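## Task

Place the entire chain bracelet in the rear-left compartment of the six-compartment jewelry box, the bangle in the rear-right, every ring in the front-right and every ear stud in the front-middle. Each item must sit lower than the top edge of the dividers. The rear is the hinged side; left and right are judged standing at the front looking toward the hinge. The box must end up standing upright on the table.

## Robot and tools

Robot: two six-joint arms, left_arm and right_arm, each ending in a parallel gripper. Joint order for each arm, always: waist, shoulder, elbow, wrist pitch, wrist yaw, wrist roll. Stated ranges in radians: waist -2.618 to 3.054, shoulder 0.000 to 3.142, elbow 0.000 to 3.142, wrist pitch -1.571 to 1.571, wrist yaw -1.571 to 1.571, wrist roll -2.094 to 2.094. True ends may differ by up to 0.059 rad; a target more than 0.059 rad beyond a stated end, and further out than the current angle, gets the call refused. Targets beyond a real end are clipped, and the result may then say "joint sent to its limit".

Frames: the scene frame has its origin at table-top height midway between the nominal bases, +z up, +x out over the table, left_arm toward +y (not the image left). Calibrated bases: left_arm at (+0.019, +0.328, +0.026) m, quat_wxyz (+1.000, 0, 0, -0.031); right_arm at (+0.041, -0.259, +0.023) m, quat_wxyz (+1.000, 0, 0, +0.028); both bases have +z up. Each arm's end_effector_position (metres) and end_effector_quat_wxyz are reported in that arm's own base frame and may be off by a few centimetres, more when reaching far. The reported point lies between the finger pads, roughly 1 cm short of the tips; fingers point along gripper +z and close along its y axis.

Command row: every moving argument is built from rows of exactly 14 numbers covering both arms together: left_arm's six absolute joint angles (rad) then its opening, then right_arm's six angles and opening. Angles are absolute targets, not offsets. Opening runs -1 (closed) to +1 (fully open). Always fill both arms; to keep an arm still, repeat its "Joint targets" angles and its current gripper command (a 0 is a real command, not 'no change').

execute_actions: actions is a list of actions; each action is up to 15 rows, one per 1/30 s step, and a short action repeats its last row to fill 15 steps. cameras chooses which images come back (omit or ["all"] for all, [] for none). An empty actions list just reports state.

move: target is one 14-number row or a list of up to 15 rows (absolute joint angles, same layout). All joints travel together, so the hand traces a curve, with no collision avoidance. speed (rad/s, 0.01 to 2, default 0.5) caps the joint with the longest travel; one value or one per target. blend (rad) lets it round intermediate targets instead of stopping. opening_speed (0.2 or more per second on the -1..1 scale) ramps gripper changes. Gripper values of later rows are applied only after the arms come to rest there. blocking=false returns after about 0.5 s while motion continues; a new move then takes over smoothly. The extra "move:" line reports done, off_target (stopped with a joint over 0.035 rad from its target), moving, held or fault, plus limits=held and the worst joint error per arm. done does not prove there was no contact.

wait: seconds 0 to 10; the arms keep their last command. stop: brakes the running move. zoom_image: camera (cam_high, cam_low, cam_left_wrist, cam_right_wrist) and region [x0, y0, x1, y1] in pixels, at most 504 by 504, from that camera's latest image. finished_scene: scene is the current scene number (1 or 2); it is final.

Result lines: Joint positions (rad, plus gripper gap in metres, 0.093 fully open), Joint velocities ("within noise" when still), Joint targets (what joints are currently driven toward), Tool commands, grip_measured, Joint torques (total drive output including gravity; joints 1-3 wrap at ±28 N m), "joint command not followed" when a clearance check altered targets.

Motion limits: per step a joint target stays within a lead of its measured angle (waist 0.202, shoulder 0.258, elbow 0.3, wrist pitch 0.573, wrist yaw and roll 0.522 rad), and targets implying a hand jump over 200 mm are scaled back. Friction and load can leave joints short or past, especially at long reach.

Gripping: pads meet near grip_measured -0.94; each millimetre of object width adds about 0.0208. For a firm grip send a value about 0.24 or more below the reading matching the width; round, small or soft items may need less. Keep sending the closing value to hold; to release send well above the width reading. A reading near -1 alone cannot confirm you hold a thin item. Readings may be up to 0.02 too open.

Cameras: cam_high and cam_low are fixed (images 896x504); cam_left_wrist and cam_right_wrist ride the arms and may lag during motion. Calibration is approximate.

Avoid: dropping items or releasing them while moving, fast impacts, hard presses, collisions between the arms (can end the scene), tipping the box, and anything leaving the table. Brief external tugs may occur. Motors heat when holding loads, stretched out, or pushing against something: MOTOR HOT appears at 75 °C, at 90 °C the arm folds and idles, at 100 °C it goes limp.

Each tool is called as name(argument=value, ...), one argument or row to a line, values as JSON.

## Session

execute_actions(
  actions=[],
)

Scene clock: 0.00 s.
left_arm: end_effector_position=(+0.0412, +0.3577, +0.2539) grip_measured=+1.000 end_effector_quat_wxyz=(+0.251, -0.461, +0.833, +0.176) | right_arm: end_effector_position=(+0.4969, +0.1004, +0.3422) grip_measured=+1.000 end_effector_quat_wxyz=(+0.726, +0.125, +0.626, -0.256)
Joint positions: left_arm=[1.578 1.454 1.524 -1.069 0.263 0.489 0.093] | right_arm=[0.481 1.846 1.276 0.915 0.99 -0.433 0.093]
Joint velocities: within noise
Joint torques (N m): no reading
Motor temperatures (°C): left_arm=[28 35 32 37 26 28 27] | right_arm=[30 36 35 35 29 26 27]
Heat: left arm: 37 °C; right arm: 36 °C.
Joint targets: left_arm=[1.578 1.446 1.535 -1.064 0.263 0.489] | right_arm=[0.481 1.837 1.283 0.914 0.990 -0.433]
Tool commands: left_gripper/opening=+1.0 right_gripper/opening=+1.0

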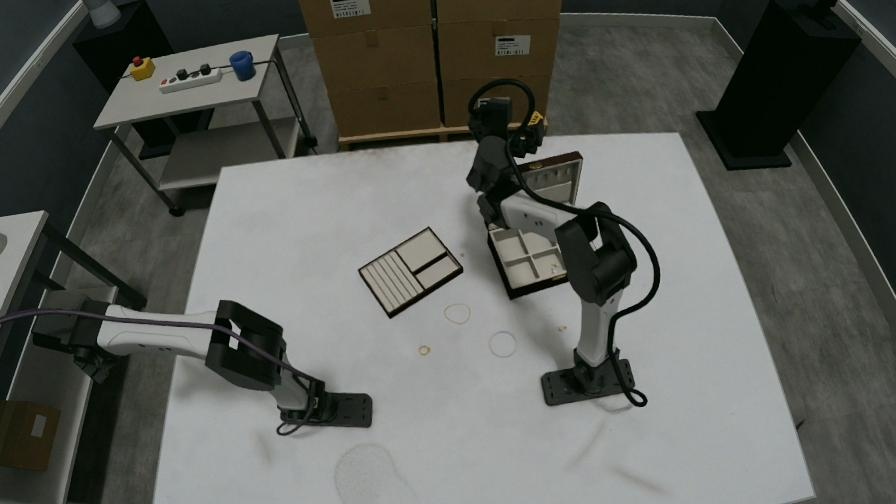

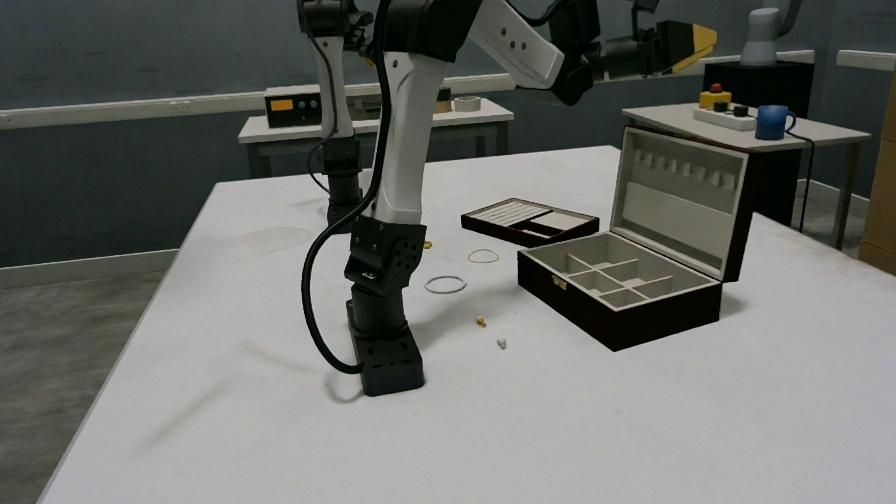

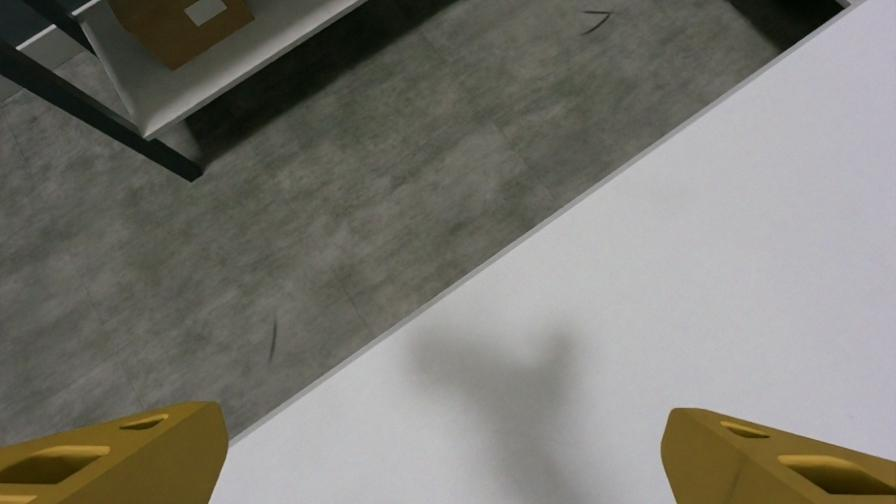

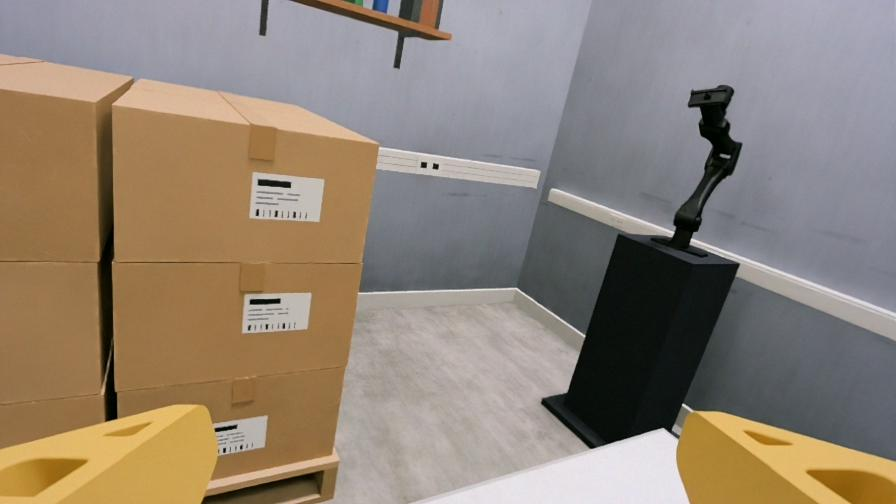

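move(
  target=[1.578,1.446,1.535,-1.064,0.263,0.489,1,-1.0,1.0,1.2,-1.0,0,0,1],
  speed=1,
)

zoom_image(
  camera="cam_high",
  region=[340, 130, 620, 370],
)

zoom_image(
  camera="cam_low",
  region=[400, 110, 780, 370],
)

Scene clock: 53.30 s.
left_arm: end_effector_position=(+0.0412, +0.3577, +0.2539) grip_measured=+1.000 end_effector_quat_wxyz=(+0.251, -0.461, +0.833, +0.176) | right_arm: end_effector_position=(+0.1503, -0.2347, +0.2747) grip_measured=+1.000 end_effector_quat_wxyz=(+0.336, +0.437, +0.812, -0.191)
Joint positions: left_arm=[1.578 1.454 1.524 -1.069 0.263 0.489 0.093] | right_arm=[-0.995 1.004 1.208 -0.982 0.01 -0.013 0.093]
Joint velocities: within noise
Joint torques (N m): left_arm=[-0.18 -5.78 6.89 1.4 0.22 0.02] | right_arm=[0.05 -2.55 6.39 1.64 -0.08 0.17]
Motor temperatures (°C): left_arm=[28 38 34 38 26 28 27] | right_arm=[30 51 40 38 28 26 27]
Heat: left arm: 38 °C; right arm: 51 °C.
Joint targets: left_arm=[1.578 1.446 1.535 -1.064 0.263 0.489] | right_arm=[-1.000 1.000 1.200 -1.000 0.000 0.000]
move: done
camera_calibration:
cam_right_wrist: T_world_to_cam=[[-0.831259, -0.555717, 0.0136622, -0.00993595], [-0.527157, 0.780264, -0.33659, 0.394045], [0.176389, -0.286996, -0.941552, 0.24119], [0, 0, 0, 1]] pos_world=[0.156921, -0.24376, 0.35986]

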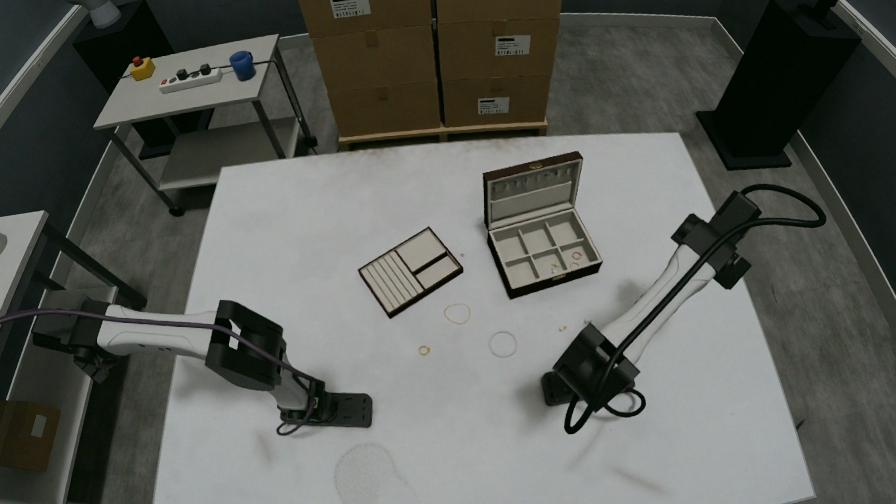

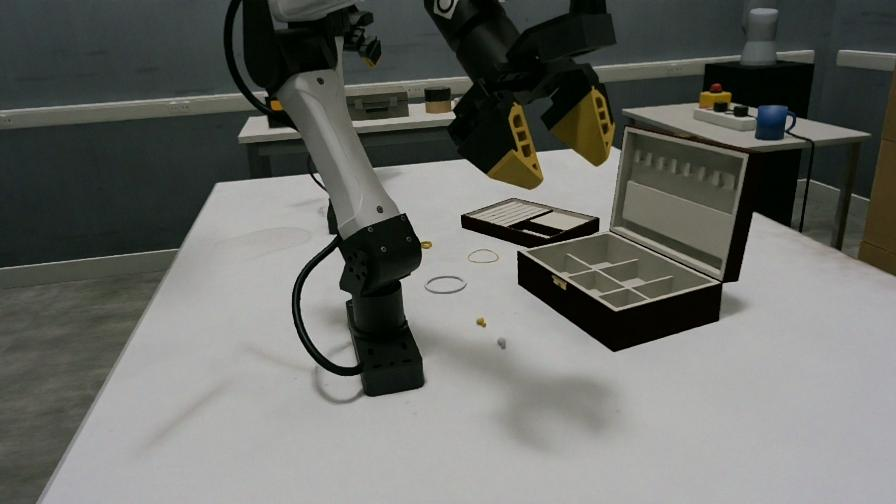

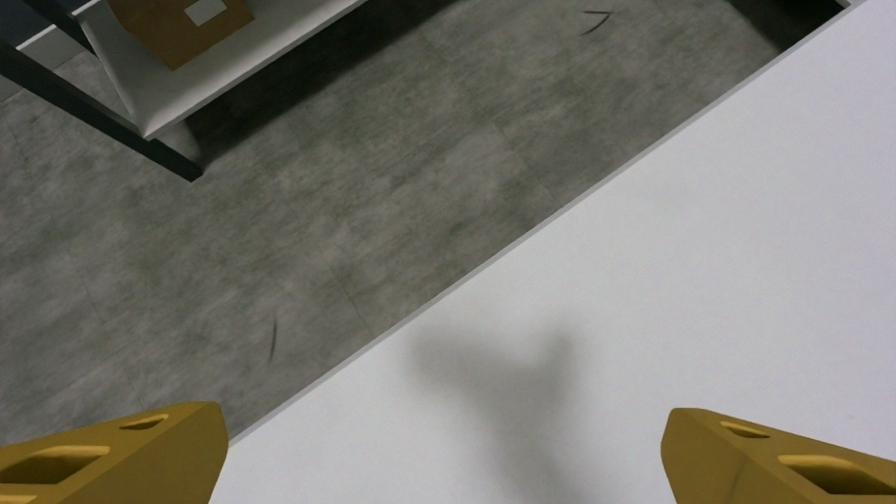

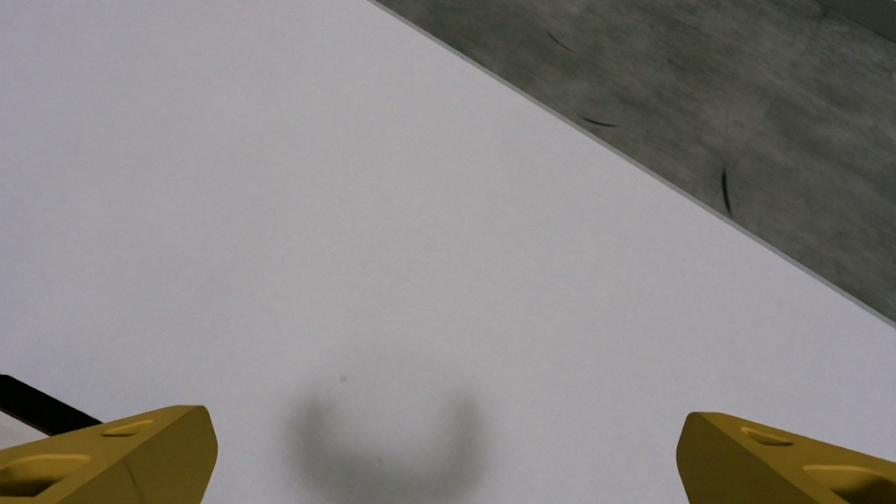

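Scaled by 1.800 from the camera's 896x504 image, which has a finer 1280x720 frame.

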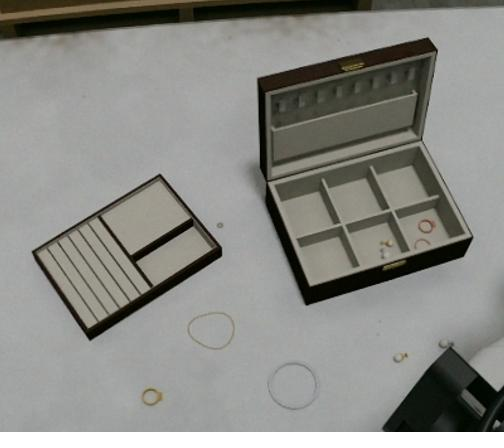

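Scaled by 1.326 from the camera's 896x504 image, which has a finer 1280x720 frame.

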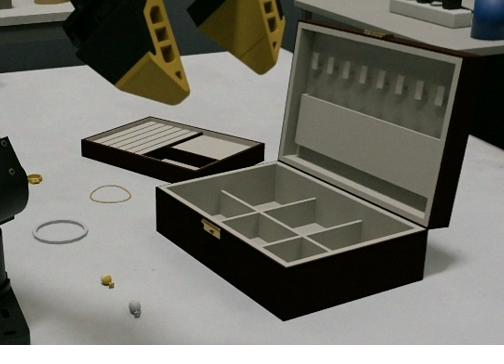

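zoom_image(
  camera="cam_high",
  region=[480, 200, 620, 300],
)

zoom_image(
  camera="cam_high",
  region=[400, 230, 540, 370],
)

zoom_image(
  camera="cam_high",
  region=[530, 300, 630, 360],
)

zoom_image(
  camera="cam_low",
  region=[400, 220, 530, 360],
)

zoom_image(
  camera="cam_high",
  region=[340, 200, 500, 330],
)

Scaled by 3.600 from the camera's 896x504 image, which has a finer 1280x720 frame.

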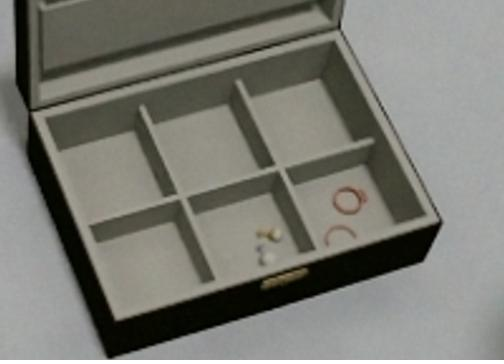

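Scaled by 3.600 from the camera's 896x504 image, which has a finer 1280x720 frame.

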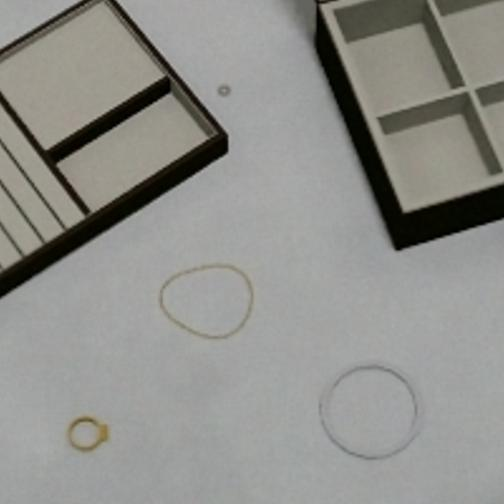

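Scaled by 5.040 from the camera's 896x504 image, which has a finer 1280x720 frame.

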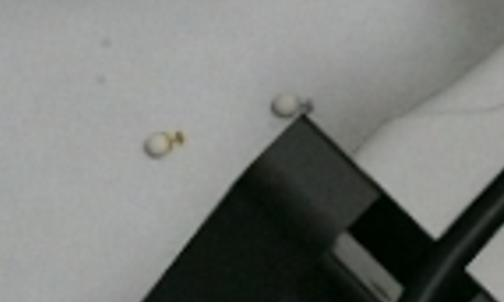

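Scaled by 3.600 from the camera's 896x504 image, which has a finer 1280x720 frame.

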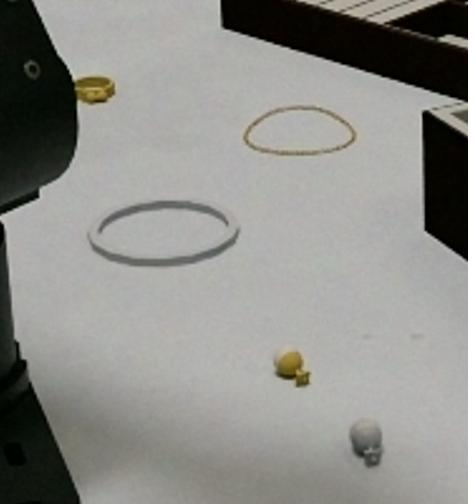

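Scaled by 3.150 from the camera's 896x504 image, which has a finer 1280x720 frame.

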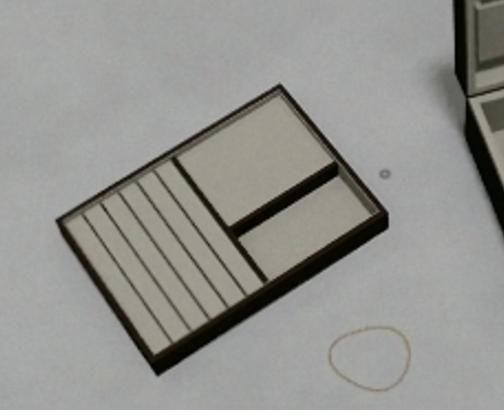

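move(
  target=[1.578,1.446,1.535,-1.064,0.263,0.489,1,0.065,1.193,0.874,-1.252,0,0,1],
  speed=1,
  cameras=["cam_right_wrist","cam_low"],
)

Scene clock: 131.60 s.
left_arm: end_effector_position=(+0.0412, +0.3577, +0.2539) grip_measured=+1.000 end_effector_quat_wxyz=(+0.251, -0.461, +0.833, +0.176) | right_arm: end_effector_position=(+0.1796, +0.0103, +0.0993) grip_measured=+1.000 end_effector_quat_wxyz=(+0.015, -0.035, +0.999, -0.001)
Joint positions: left_arm=[1.578 1.454 1.524 -1.069 0.263 0.489 0.093] | right_arm=[0.06 1.186 0.88 -1.235 0.003 -0.011 0.093]
Joint velocities: within noise
Joint torques (N m): left_arm=[-0.18 -5.78 6.89 1.4 0.22 0.02] | right_arm=[0.91 -2.55 5.89 0.23 0 0.16]
Motor temperatures (°C): left_arm=[27 38 36 39 26 27 27] | right_arm=[30 38 41 38 28 26 27]
Heat: left arm: 39 °C; right arm: 41 °C.
Joint targets: left_arm=[1.578 1.446 1.535 -1.064 0.263 0.489] | right_arm=[0.065 1.193 0.874 -1.252 0.000 0.000]
move: done
camera_calibration:
cam_right_wrist: T_world_to_cam=[[0.0776181, -0.996958, -0.00707068, -0.00366946], [-0.910049, -0.0737447, 0.407887, 0.162976], [-0.407167, -0.0252247, -0.913005, 0.240469], [0, 0, 0, 1]] pos_world=[0.246512, 0.0144261, 0.153048]
Images, in order (width x height): cam_low 896x504, cam_right_wrist 896x504.

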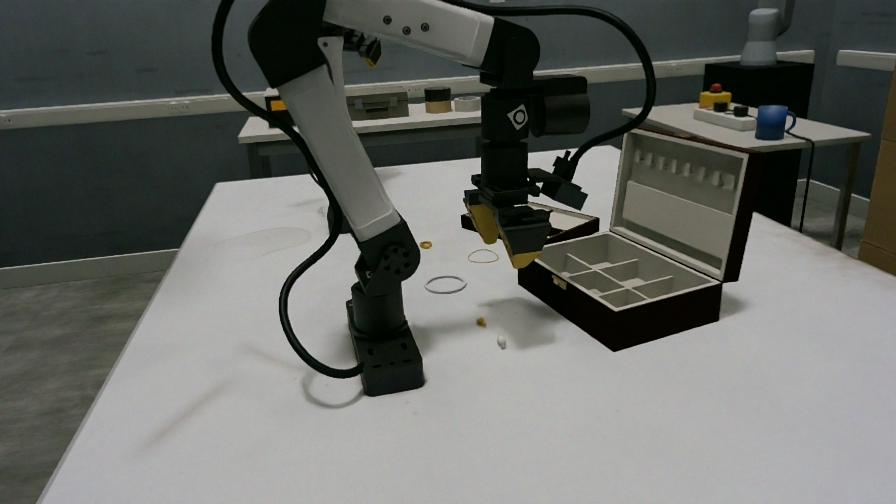

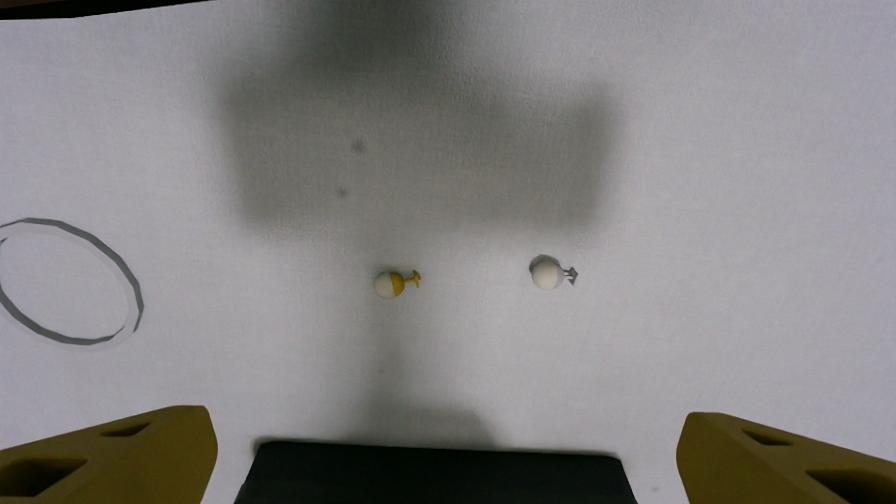

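move(
  target=[
    [1.578,1.446,1.535,-1.064,0.263,0.489,1,0.218,1.193,0.874,-1.252,0,1.335,1],
    [1.578,1.446,1.535,-1.064,0.263,0.489,1,0.218,1.2286,0.5145,-0.8567,0,1.335,-0.3],
  ],
  speed=1,
  cameras=["cam_right_wrist","cam_low"],
)

zoom_image(
  camera="cam_low",
  region=[400, 230, 560, 370],
)

Scene clock: 166.70 s.
left_arm: end_effector_position=(+0.0412, +0.3577, +0.2539) grip_measured=+1.000 end_effector_quat_wxyz=(+0.251, -0.461, +0.833, +0.176) | right_arm: end_effector_position=(+0.1508, +0.0319, +0.0064) grip_measured=-0.298 end_effector_quat_wxyz=(-0.001, +0.528, +0.850, -0.003)
Joint positions: left_arm=[1.578 1.454 1.524 -1.069 0.263 0.489 0.093] | right_arm=[0.212 1.223 0.519 -0.873 0.003 1.323 0.031]
Joint velocities: within noise
Joint torques (N m): left_arm=[-0.18 -5.78 6.9 1.4 0.23 0.03] | right_arm=[1.02 -2.18 5.29 0.43 0.06 0.18]
Motor temperatures (°C): left_arm=[27 38 36 39 26 27 27] | right_arm=[30 37 39 35 27 26 27]
Heat: left arm: 39 °C; right arm: 39 °C.
Joint targets: left_arm=[1.578 1.446 1.535 -1.064 0.263 0.489] | right_arm=[0.218 1.228 0.514 -0.857 0.000 1.335]
move: done
camera_calibration:
cam_right_wrist: T_world_to_cam=[[-0.89332, -0.449404, -0.00392619, 0.148427], [-0.406477, 0.804202, 0.433631, 0.0721233], [-0.191718, 0.388967, -0.901082, 0.098724], [0, 0, 0, 1]] pos_world=[0.180837, -0.0296984, 0.0582663]
Images, in order (width x height): cam_low 896x504, cam_right_wrist 896x504.

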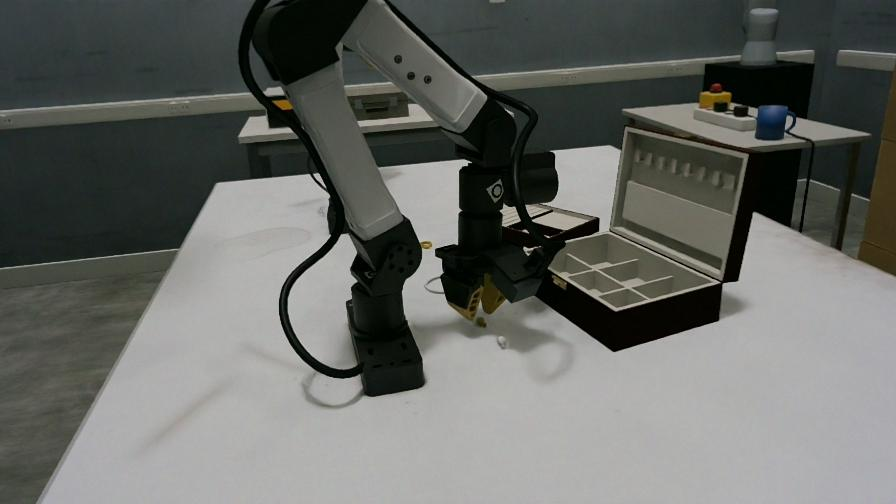

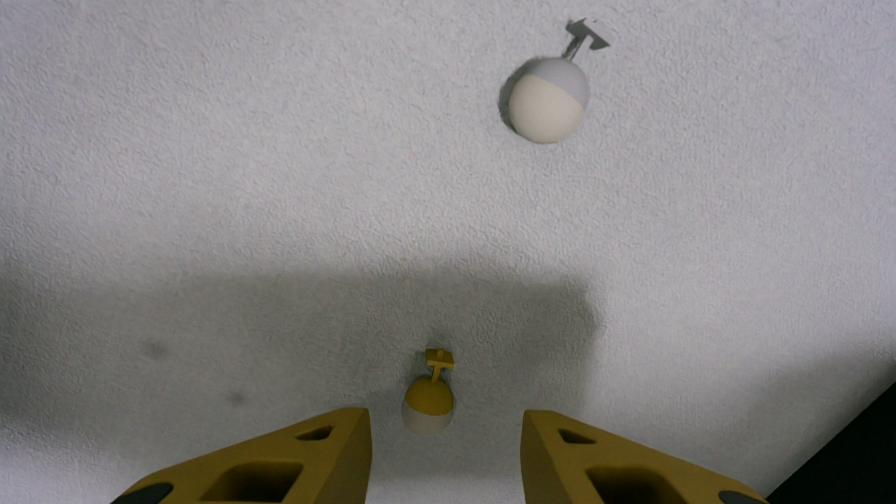

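Scaled by 3.150 from the camera's 896x504 image, which has a finer 1280x720 frame.

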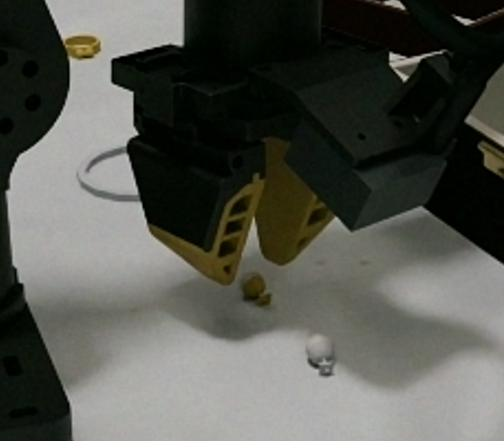

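move(
  target=[1.578,1.446,1.535,-1.064,0.263,0.489,1,0.223,1.2591,0.4973,-0.809,0,1.335,-0.3],
  speed=0.2,
  cameras=["cam_right_wrist","cam_low"],
)

zoom_image(
  camera="cam_low",
  region=[440, 270, 540, 350],
)

Scene clock: 181.87 s.
left_arm: end_effector_position=(+0.0412, +0.3577, +0.2539) grip_measured=+1.000 end_effector_quat_wxyz=(+0.251, -0.461, +0.833, +0.176) | right_arm: end_effector_position=(+0.1538, +0.0334, -0.0005) grip_measured=-0.298 end_effector_quat_wxyz=(+0.001, +0.525, +0.851, -0.001)
Joint positions: left_arm=[1.578 1.454 1.524 -1.069 0.263 0.489 0.093] | right_arm=[0.217 1.251 0.505 -0.826 0.003 1.323 0.031]
Joint velocities: within noise
Joint torques (N m): left_arm=[-0.18 -5.79 6.89 1.4 0.23 0.03] | right_arm=[1.02 -2.07 4.89 0.47 0.06 0.18]
Motor temperatures (°C): left_arm=[27 38 36 39 26 27 27] | right_arm=[30 36 39 35 27 26 27]
Heat: left arm: 39 °C; right arm: 39 °C.
Joint targets: left_arm=[1.578 1.446 1.535 -1.064 0.263 0.489] | right_arm=[0.223 1.259 0.497 -0.809 0.000 1.335]
move: done
camera_calibration:
cam_right_wrist: T_world_to_cam=[[-0.890877, -0.454161, -0.00872564, 0.151503], [-0.412863, 0.801557, 0.432493, 0.0762126], [-0.189428, 0.3889, -0.901595, 0.0920893], [0, 0, 0, 1]] pos_world=[0.18388, -0.0280954, 0.0513878]
Images, in order (width x height): cam_low 896x504, cam_right_wrist 896x504.

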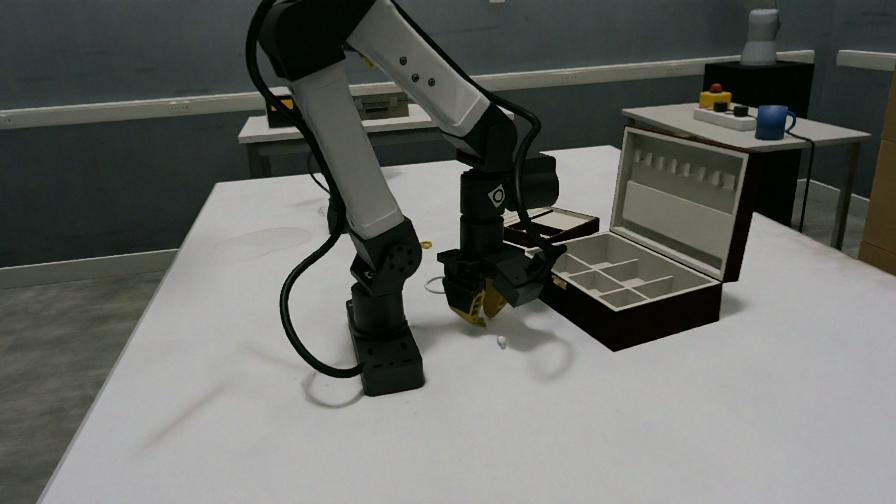

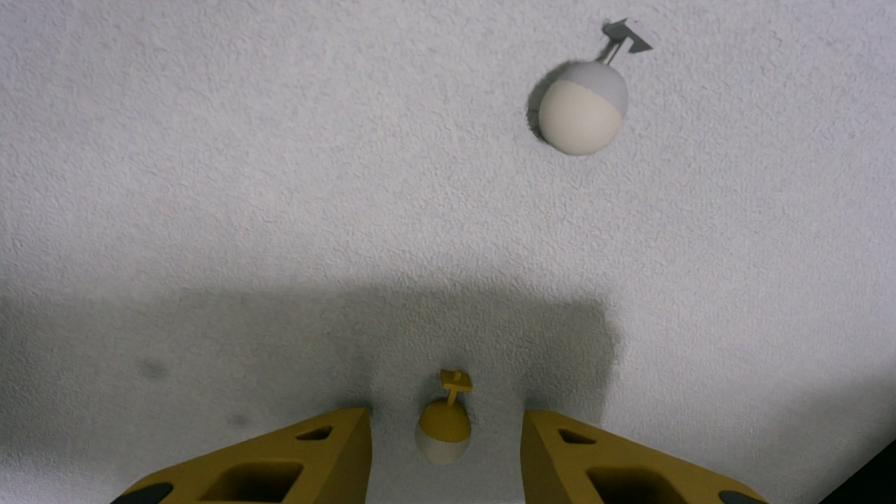

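Scaled by 5.040 from the camera's 896x504 image, which has a finer 1280x720 frame.

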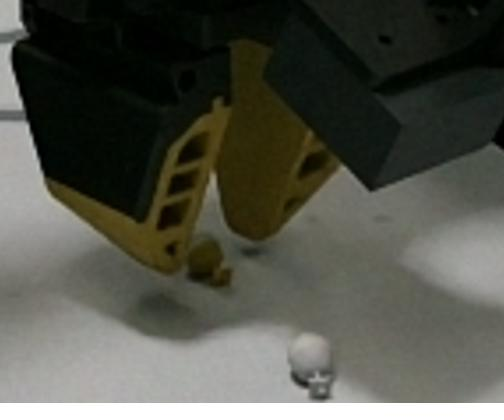

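move(
  target=[
    [1.578,1.446,1.535,-1.064,0.263,0.489,1,0.223,1.2751,0.4844,-0.78,0,1.335,-0.3],
    [1.578,1.446,1.535,-1.064,0.263,0.489,1,0.223,1.2751,0.4844,-0.78,0,1.335,-1],
  ],
  speed=0.2,
  opening_speed=1,
  cameras=["cam_right_wrist","cam_low"],
)

zoom_image(
  camera="cam_low",
  region=[440, 270, 540, 350],
)

Scene clock: 202.00 s.
left_arm: end_effector_position=(+0.0412, +0.3577, +0.2539) grip_measured=+1.000 end_effector_quat_wxyz=(+0.251, -0.461, +0.833, +0.176) | right_arm: end_effector_position=(+0.1545, +0.0336, -0.0056) grip_measured=-0.874 end_effector_quat_wxyz=(+0.001, +0.525, +0.851, -0.001)
Joint positions: left_arm=[1.578 1.454 1.524 -1.069 0.263 0.489 0.093] | right_arm=[0.217 1.267 0.492 -0.796 0.003 1.323 0.003]
Joint velocities: within noise
Joint torques (N m): left_arm=[-0.18 -5.78 6.89 1.4 0.22 0.03] | right_arm=[1.02 -2.14 4.82 0.45 0.06 0.18]
Motor temperatures (°C): left_arm=[27 38 37 39 26 27 27] | right_arm=[30 36 38 34 27 26 27]
Heat: left arm: 39 °C; right arm: 38 °C.
Joint targets: left_arm=[1.578 1.446 1.535 -1.064 0.263 0.489] | right_arm=[0.223 1.275 0.484 -0.780 0.000 1.335]
move: done
camera_calibration:
cam_right_wrist: T_world_to_cam=[[-0.890866, -0.454159, -0.00983318, 0.152097], [-0.413346, 0.801451, 0.432229, 0.0786259], [-0.18842, 0.389123, -0.90171, 0.0874428], [0, 0, 0, 1]] pos_world=[0.184473, -0.0279646, 0.0463593]
Images, in order (width x height): cam_low 896x504, cam_right_wrist 896x504.

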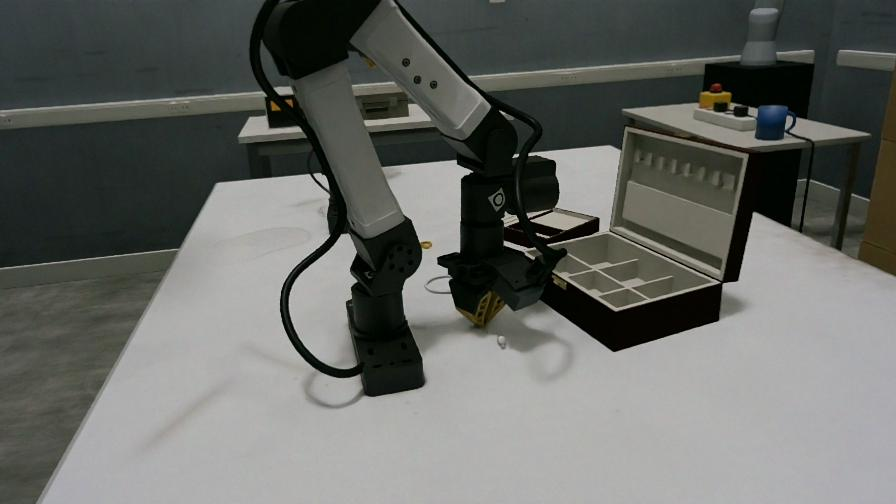

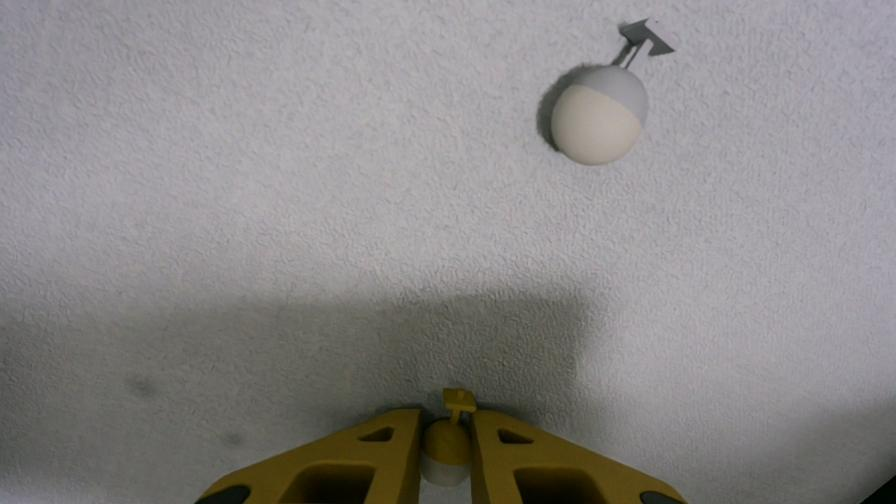

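Scaled by 5.040 from the camera's 896x504 image, which has a finer 1280x720 frame.

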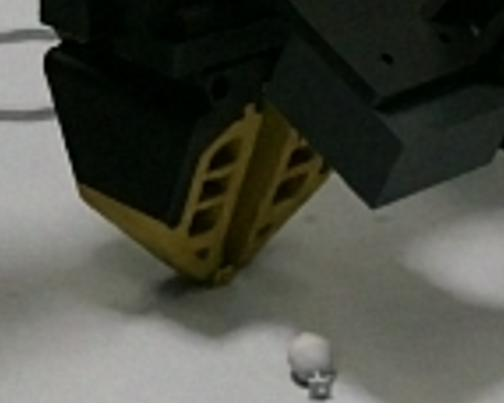

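move(
  target=[
    [1.578,1.446,1.535,-1.064,0.263,0.489,1,0.223,1.1244,0.8464,-1.2928,0,1.335,-1],
    [1.578,1.446,1.535,-1.064,0.263,0.489,1,0.1,1.5336,1.4317,-1.4689,0,0,-1],
  ],
  speed=1,
  blend=0.15,
  cameras=["cam_right_wrist","cam_low"],
)

Scene clock: 221.57 s.
left_arm: end_effector_position=(+0.0412, +0.3577, +0.2539) grip_measured=+1.000 end_effector_quat_wxyz=(+0.251, -0.461, +0.833, +0.176) | right_arm: end_effector_position=(+0.2577, +0.0270, +0.1670) grip_measured=-0.891 end_effector_quat_wxyz=(+0.003, -0.046, +0.999, -0.001)
Joint positions: left_arm=[1.578 1.454 1.524 -1.069 0.263 0.489 0.093] | right_arm=[0.106 1.523 1.41 -1.452 0.003 0.013 0.002]
Joint velocities: within noise
Joint torques (N m): left_arm=[-0.18 -5.78 6.89 1.4 0.23 0.02] | right_arm=[-0.02 -5.44 8.38 0.23 -0.01 -0.07]
Motor temperatures (°C): left_arm=[27 38 37 39 26 27 27] | right_arm=[30 36 38 34 27 26 28]
Heat: left arm: 39 °C; right arm: 38 °C.
Joint targets: left_arm=[1.578 1.446 1.535 -1.064 0.263 0.489] | right_arm=[0.100 1.534 1.432 -1.469 0.000 0.000]
move: done
camera_calibration:
cam_right_wrist: T_world_to_cam=[[0.0994907, -0.995009, -0.00763728, 0.00176054], [-0.898675, -0.0931481, 0.428611, 0.201762], [-0.427183, -0.0357794, -0.903457, 0.338363], [0, 0, 0, 1]] pos_world=[0.325687, 0.0326519, 0.219232]
Images, in order (width x height): cam_low 896x504, cam_right_wrist 896x504.

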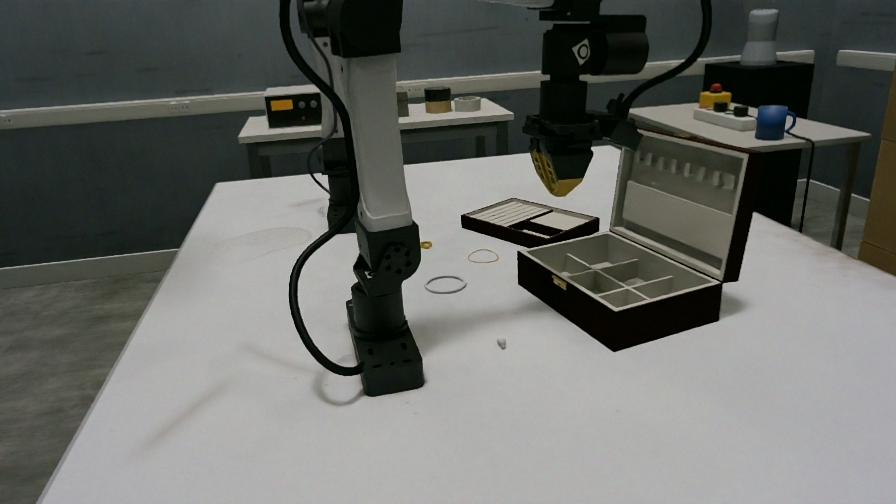

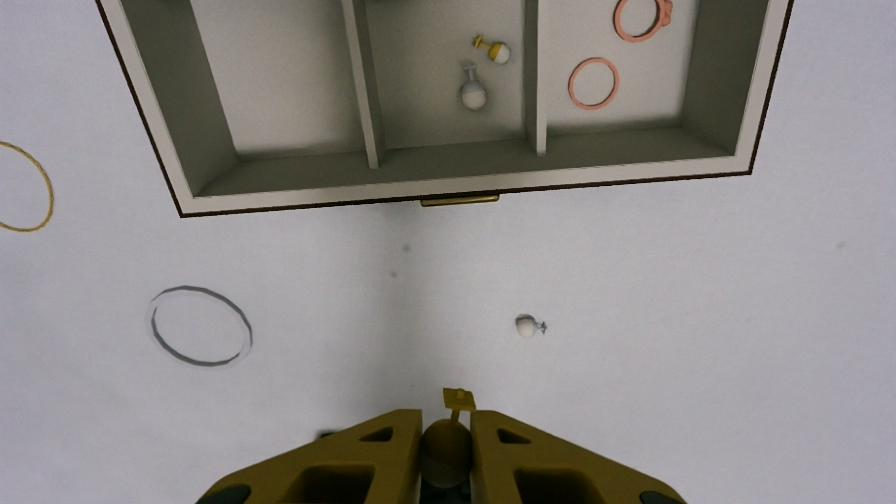

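move(
  target=[1.578,1.446,1.535,-1.064,0.263,0.489,1,0.119,1.7666,1.3661,-1.1703,0,1.511,-1],
  speed=0.8,
  cameras=["cam_right_wrist","cam_low","cam_high"],
)

zoom_image(
  camera="cam_low",
  region=[480, 170, 680, 360],
)

Scene clock: 258.30 s.
left_arm: end_effector_position=(+0.0412, +0.3577, +0.2539) grip_measured=+1.000 end_effector_quat_wxyz=(+0.251, -0.461, +0.833, +0.176) | right_arm: end_effector_position=(+0.3168, +0.0355, +0.0951) grip_measured=-0.892 end_effector_quat_wxyz=(+0.002, +0.638, +0.770, +0.000)
Joint positions: left_arm=[1.578 1.454 1.524 -1.069 0.263 0.489 0.093] | right_arm=[0.113 1.755 1.373 -1.187 0.003 1.498 0.002]
Joint velocities: within noise
Joint torques (N m): left_arm=[-0.2 -5.79 6.89 1.4 0.23 0.02] | right_arm=[0.99 -7.68 5.6 0.44 0.06 0.16]
Motor temperatures (°C): left_arm=[27 38 37 39 26 27 27] | right_arm=[30 38 41 33 27 26 29]
Heat: left arm: 39 °C; right arm: 41 °C.
Joint targets: left_arm=[1.578 1.446 1.535 -1.064 0.263 0.489] | right_arm=[0.119 1.767 1.366 -1.170 0.000 1.511]
move: done
camera_calibration:
cam_right_wrist: T_world_to_cam=[[-0.981428, -0.191393, -0.0129699, 0.318196], [-0.178125, 0.884117, 0.431982, 0.0232747], [-0.0712115, 0.426269, -0.901789, 0.169677], [0, 0, 0, 1]] pos_world=[0.328515, -0.0320049, 0.147085]
Images, in order (width x height): cam_high 896x504, cam_low 896x504, cam_right_wrist 896x504.

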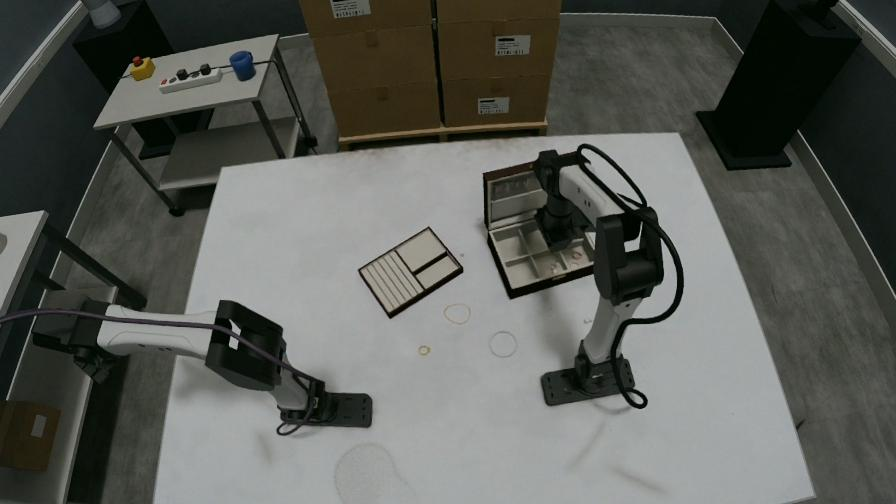

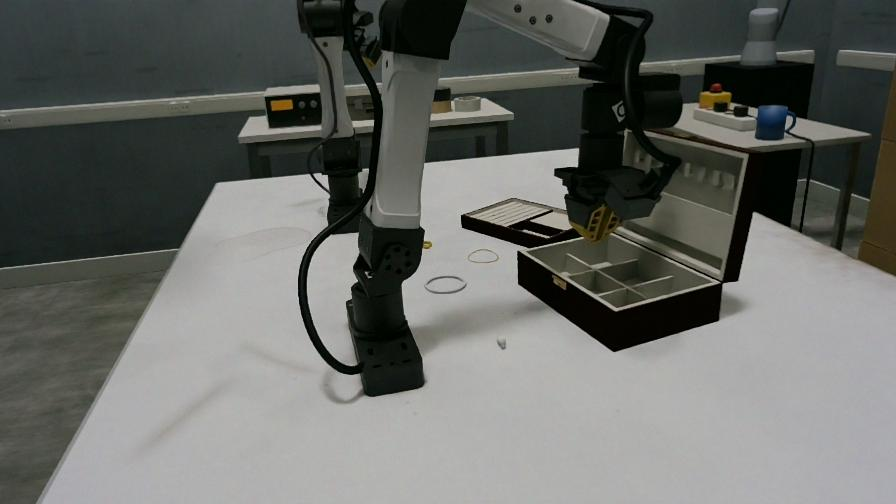

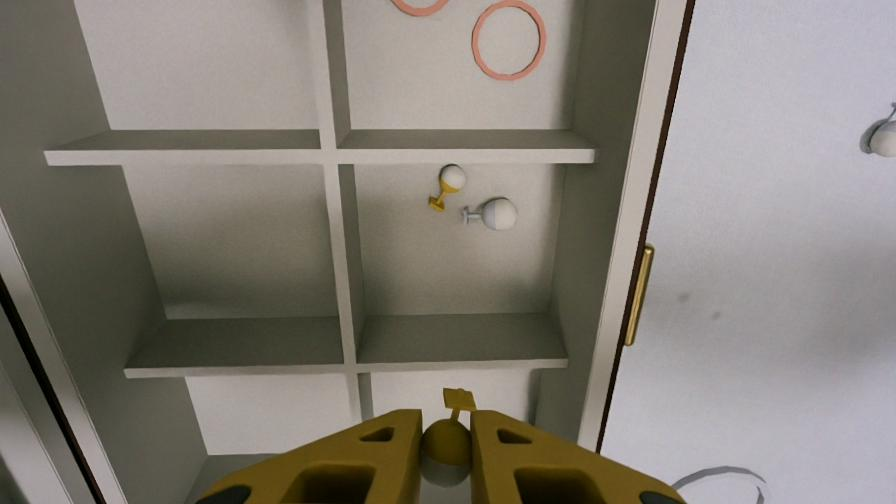

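Scaled by 2.520 from the camera's 896x504 image, which has a finer 1280x720 frame.

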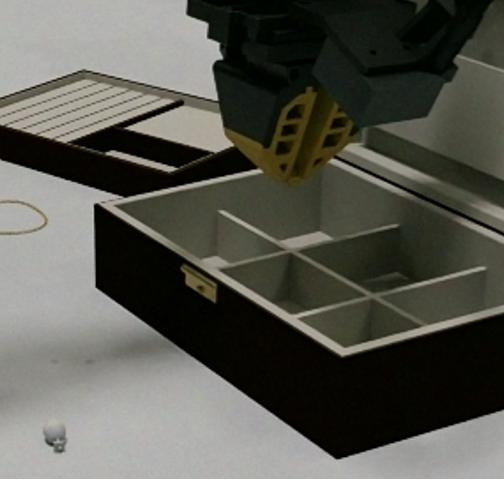

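move(
  target=[1.578,1.446,1.535,-1.064,0.263,0.489,1,0.117,1.8495,1.1349,-0.8562,0,1.474,-1],
  speed=0.35,
  cameras=["cam_right_wrist","cam_low"],
)

zoom_image(
  camera="cam_low",
  region=[480, 170, 680, 360],
)

Scene clock: 292.17 s.
left_arm: end_effector_position=(+0.0412, +0.3577, +0.2539) grip_measured=+1.000 end_effector_quat_wxyz=(+0.251, -0.461, +0.833, +0.176) | right_arm: end_effector_position=(+0.3140, +0.0351, +0.0140) grip_measured=-0.892 end_effector_quat_wxyz=(+0.001, +0.634, +0.773, -0.001)
Joint positions: left_arm=[1.578 1.454 1.524 -1.069 0.263 0.489 0.093] | right_arm=[0.113 1.839 1.14 -0.873 0.003 1.486 0.002]
Joint velocities: within noise
Joint torques (N m): left_arm=[-0.18 -5.78 6.89 1.4 0.23 0.02] | right_arm=[0.83 -8.05 5.19 0.45 0.06 -0.09]
Motor temperatures (°C): left_arm=[27 38 37 39 26 27 27] | right_arm=[30 40 39 32 27 26 29]
Heat: left arm: 39 °C; right arm: 40 °C.
Joint targets: left_arm=[1.578 1.446 1.535 -1.064 0.263 0.489] | right_arm=[0.117 1.850 1.135 -0.856 0.000 1.474]
move: done
camera_calibration:
cam_right_wrist: T_world_to_cam=[[-0.979215, -0.202617, -0.00913732, 0.314004], [-0.186581, 0.882222, 0.432286, 0.0608333], [-0.0795275, 0.425006, -0.90169, 0.0990829], [0, 0, 0, 1]] pos_world=[0.326708, -0.0321566, 0.0659138]
Images, in order (width x height): cam_low 896x504, cam_right_wrist 896x504.

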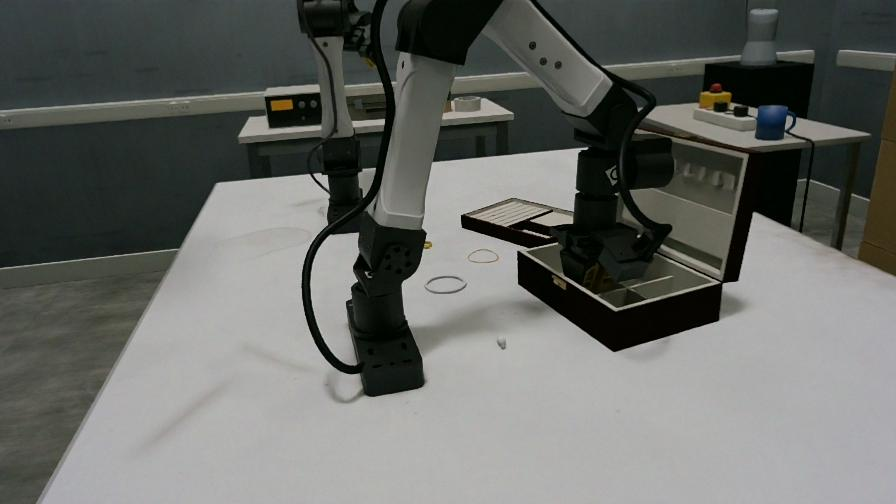

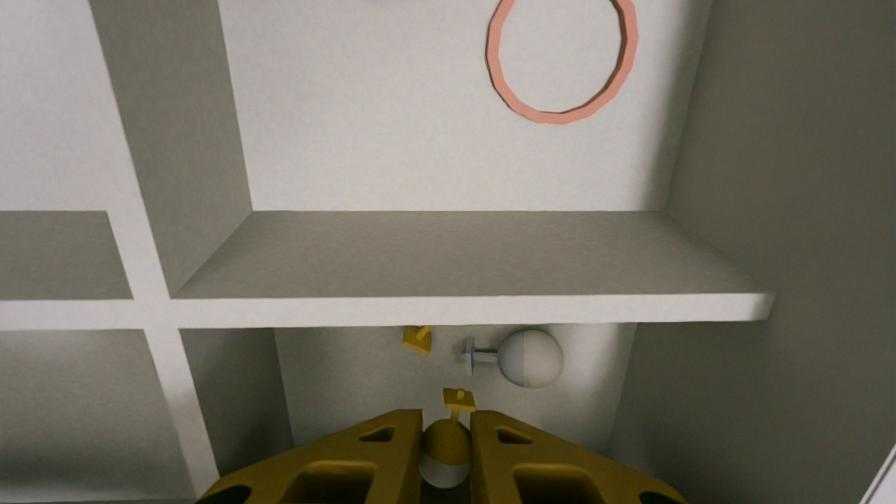

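Scaled by 2.520 from the camera's 896x504 image, which has a finer 1280x720 frame.

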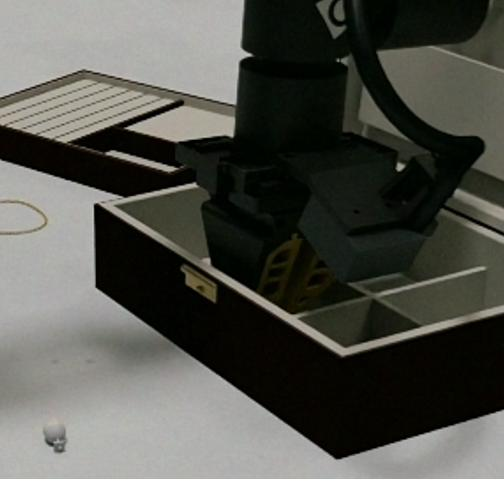

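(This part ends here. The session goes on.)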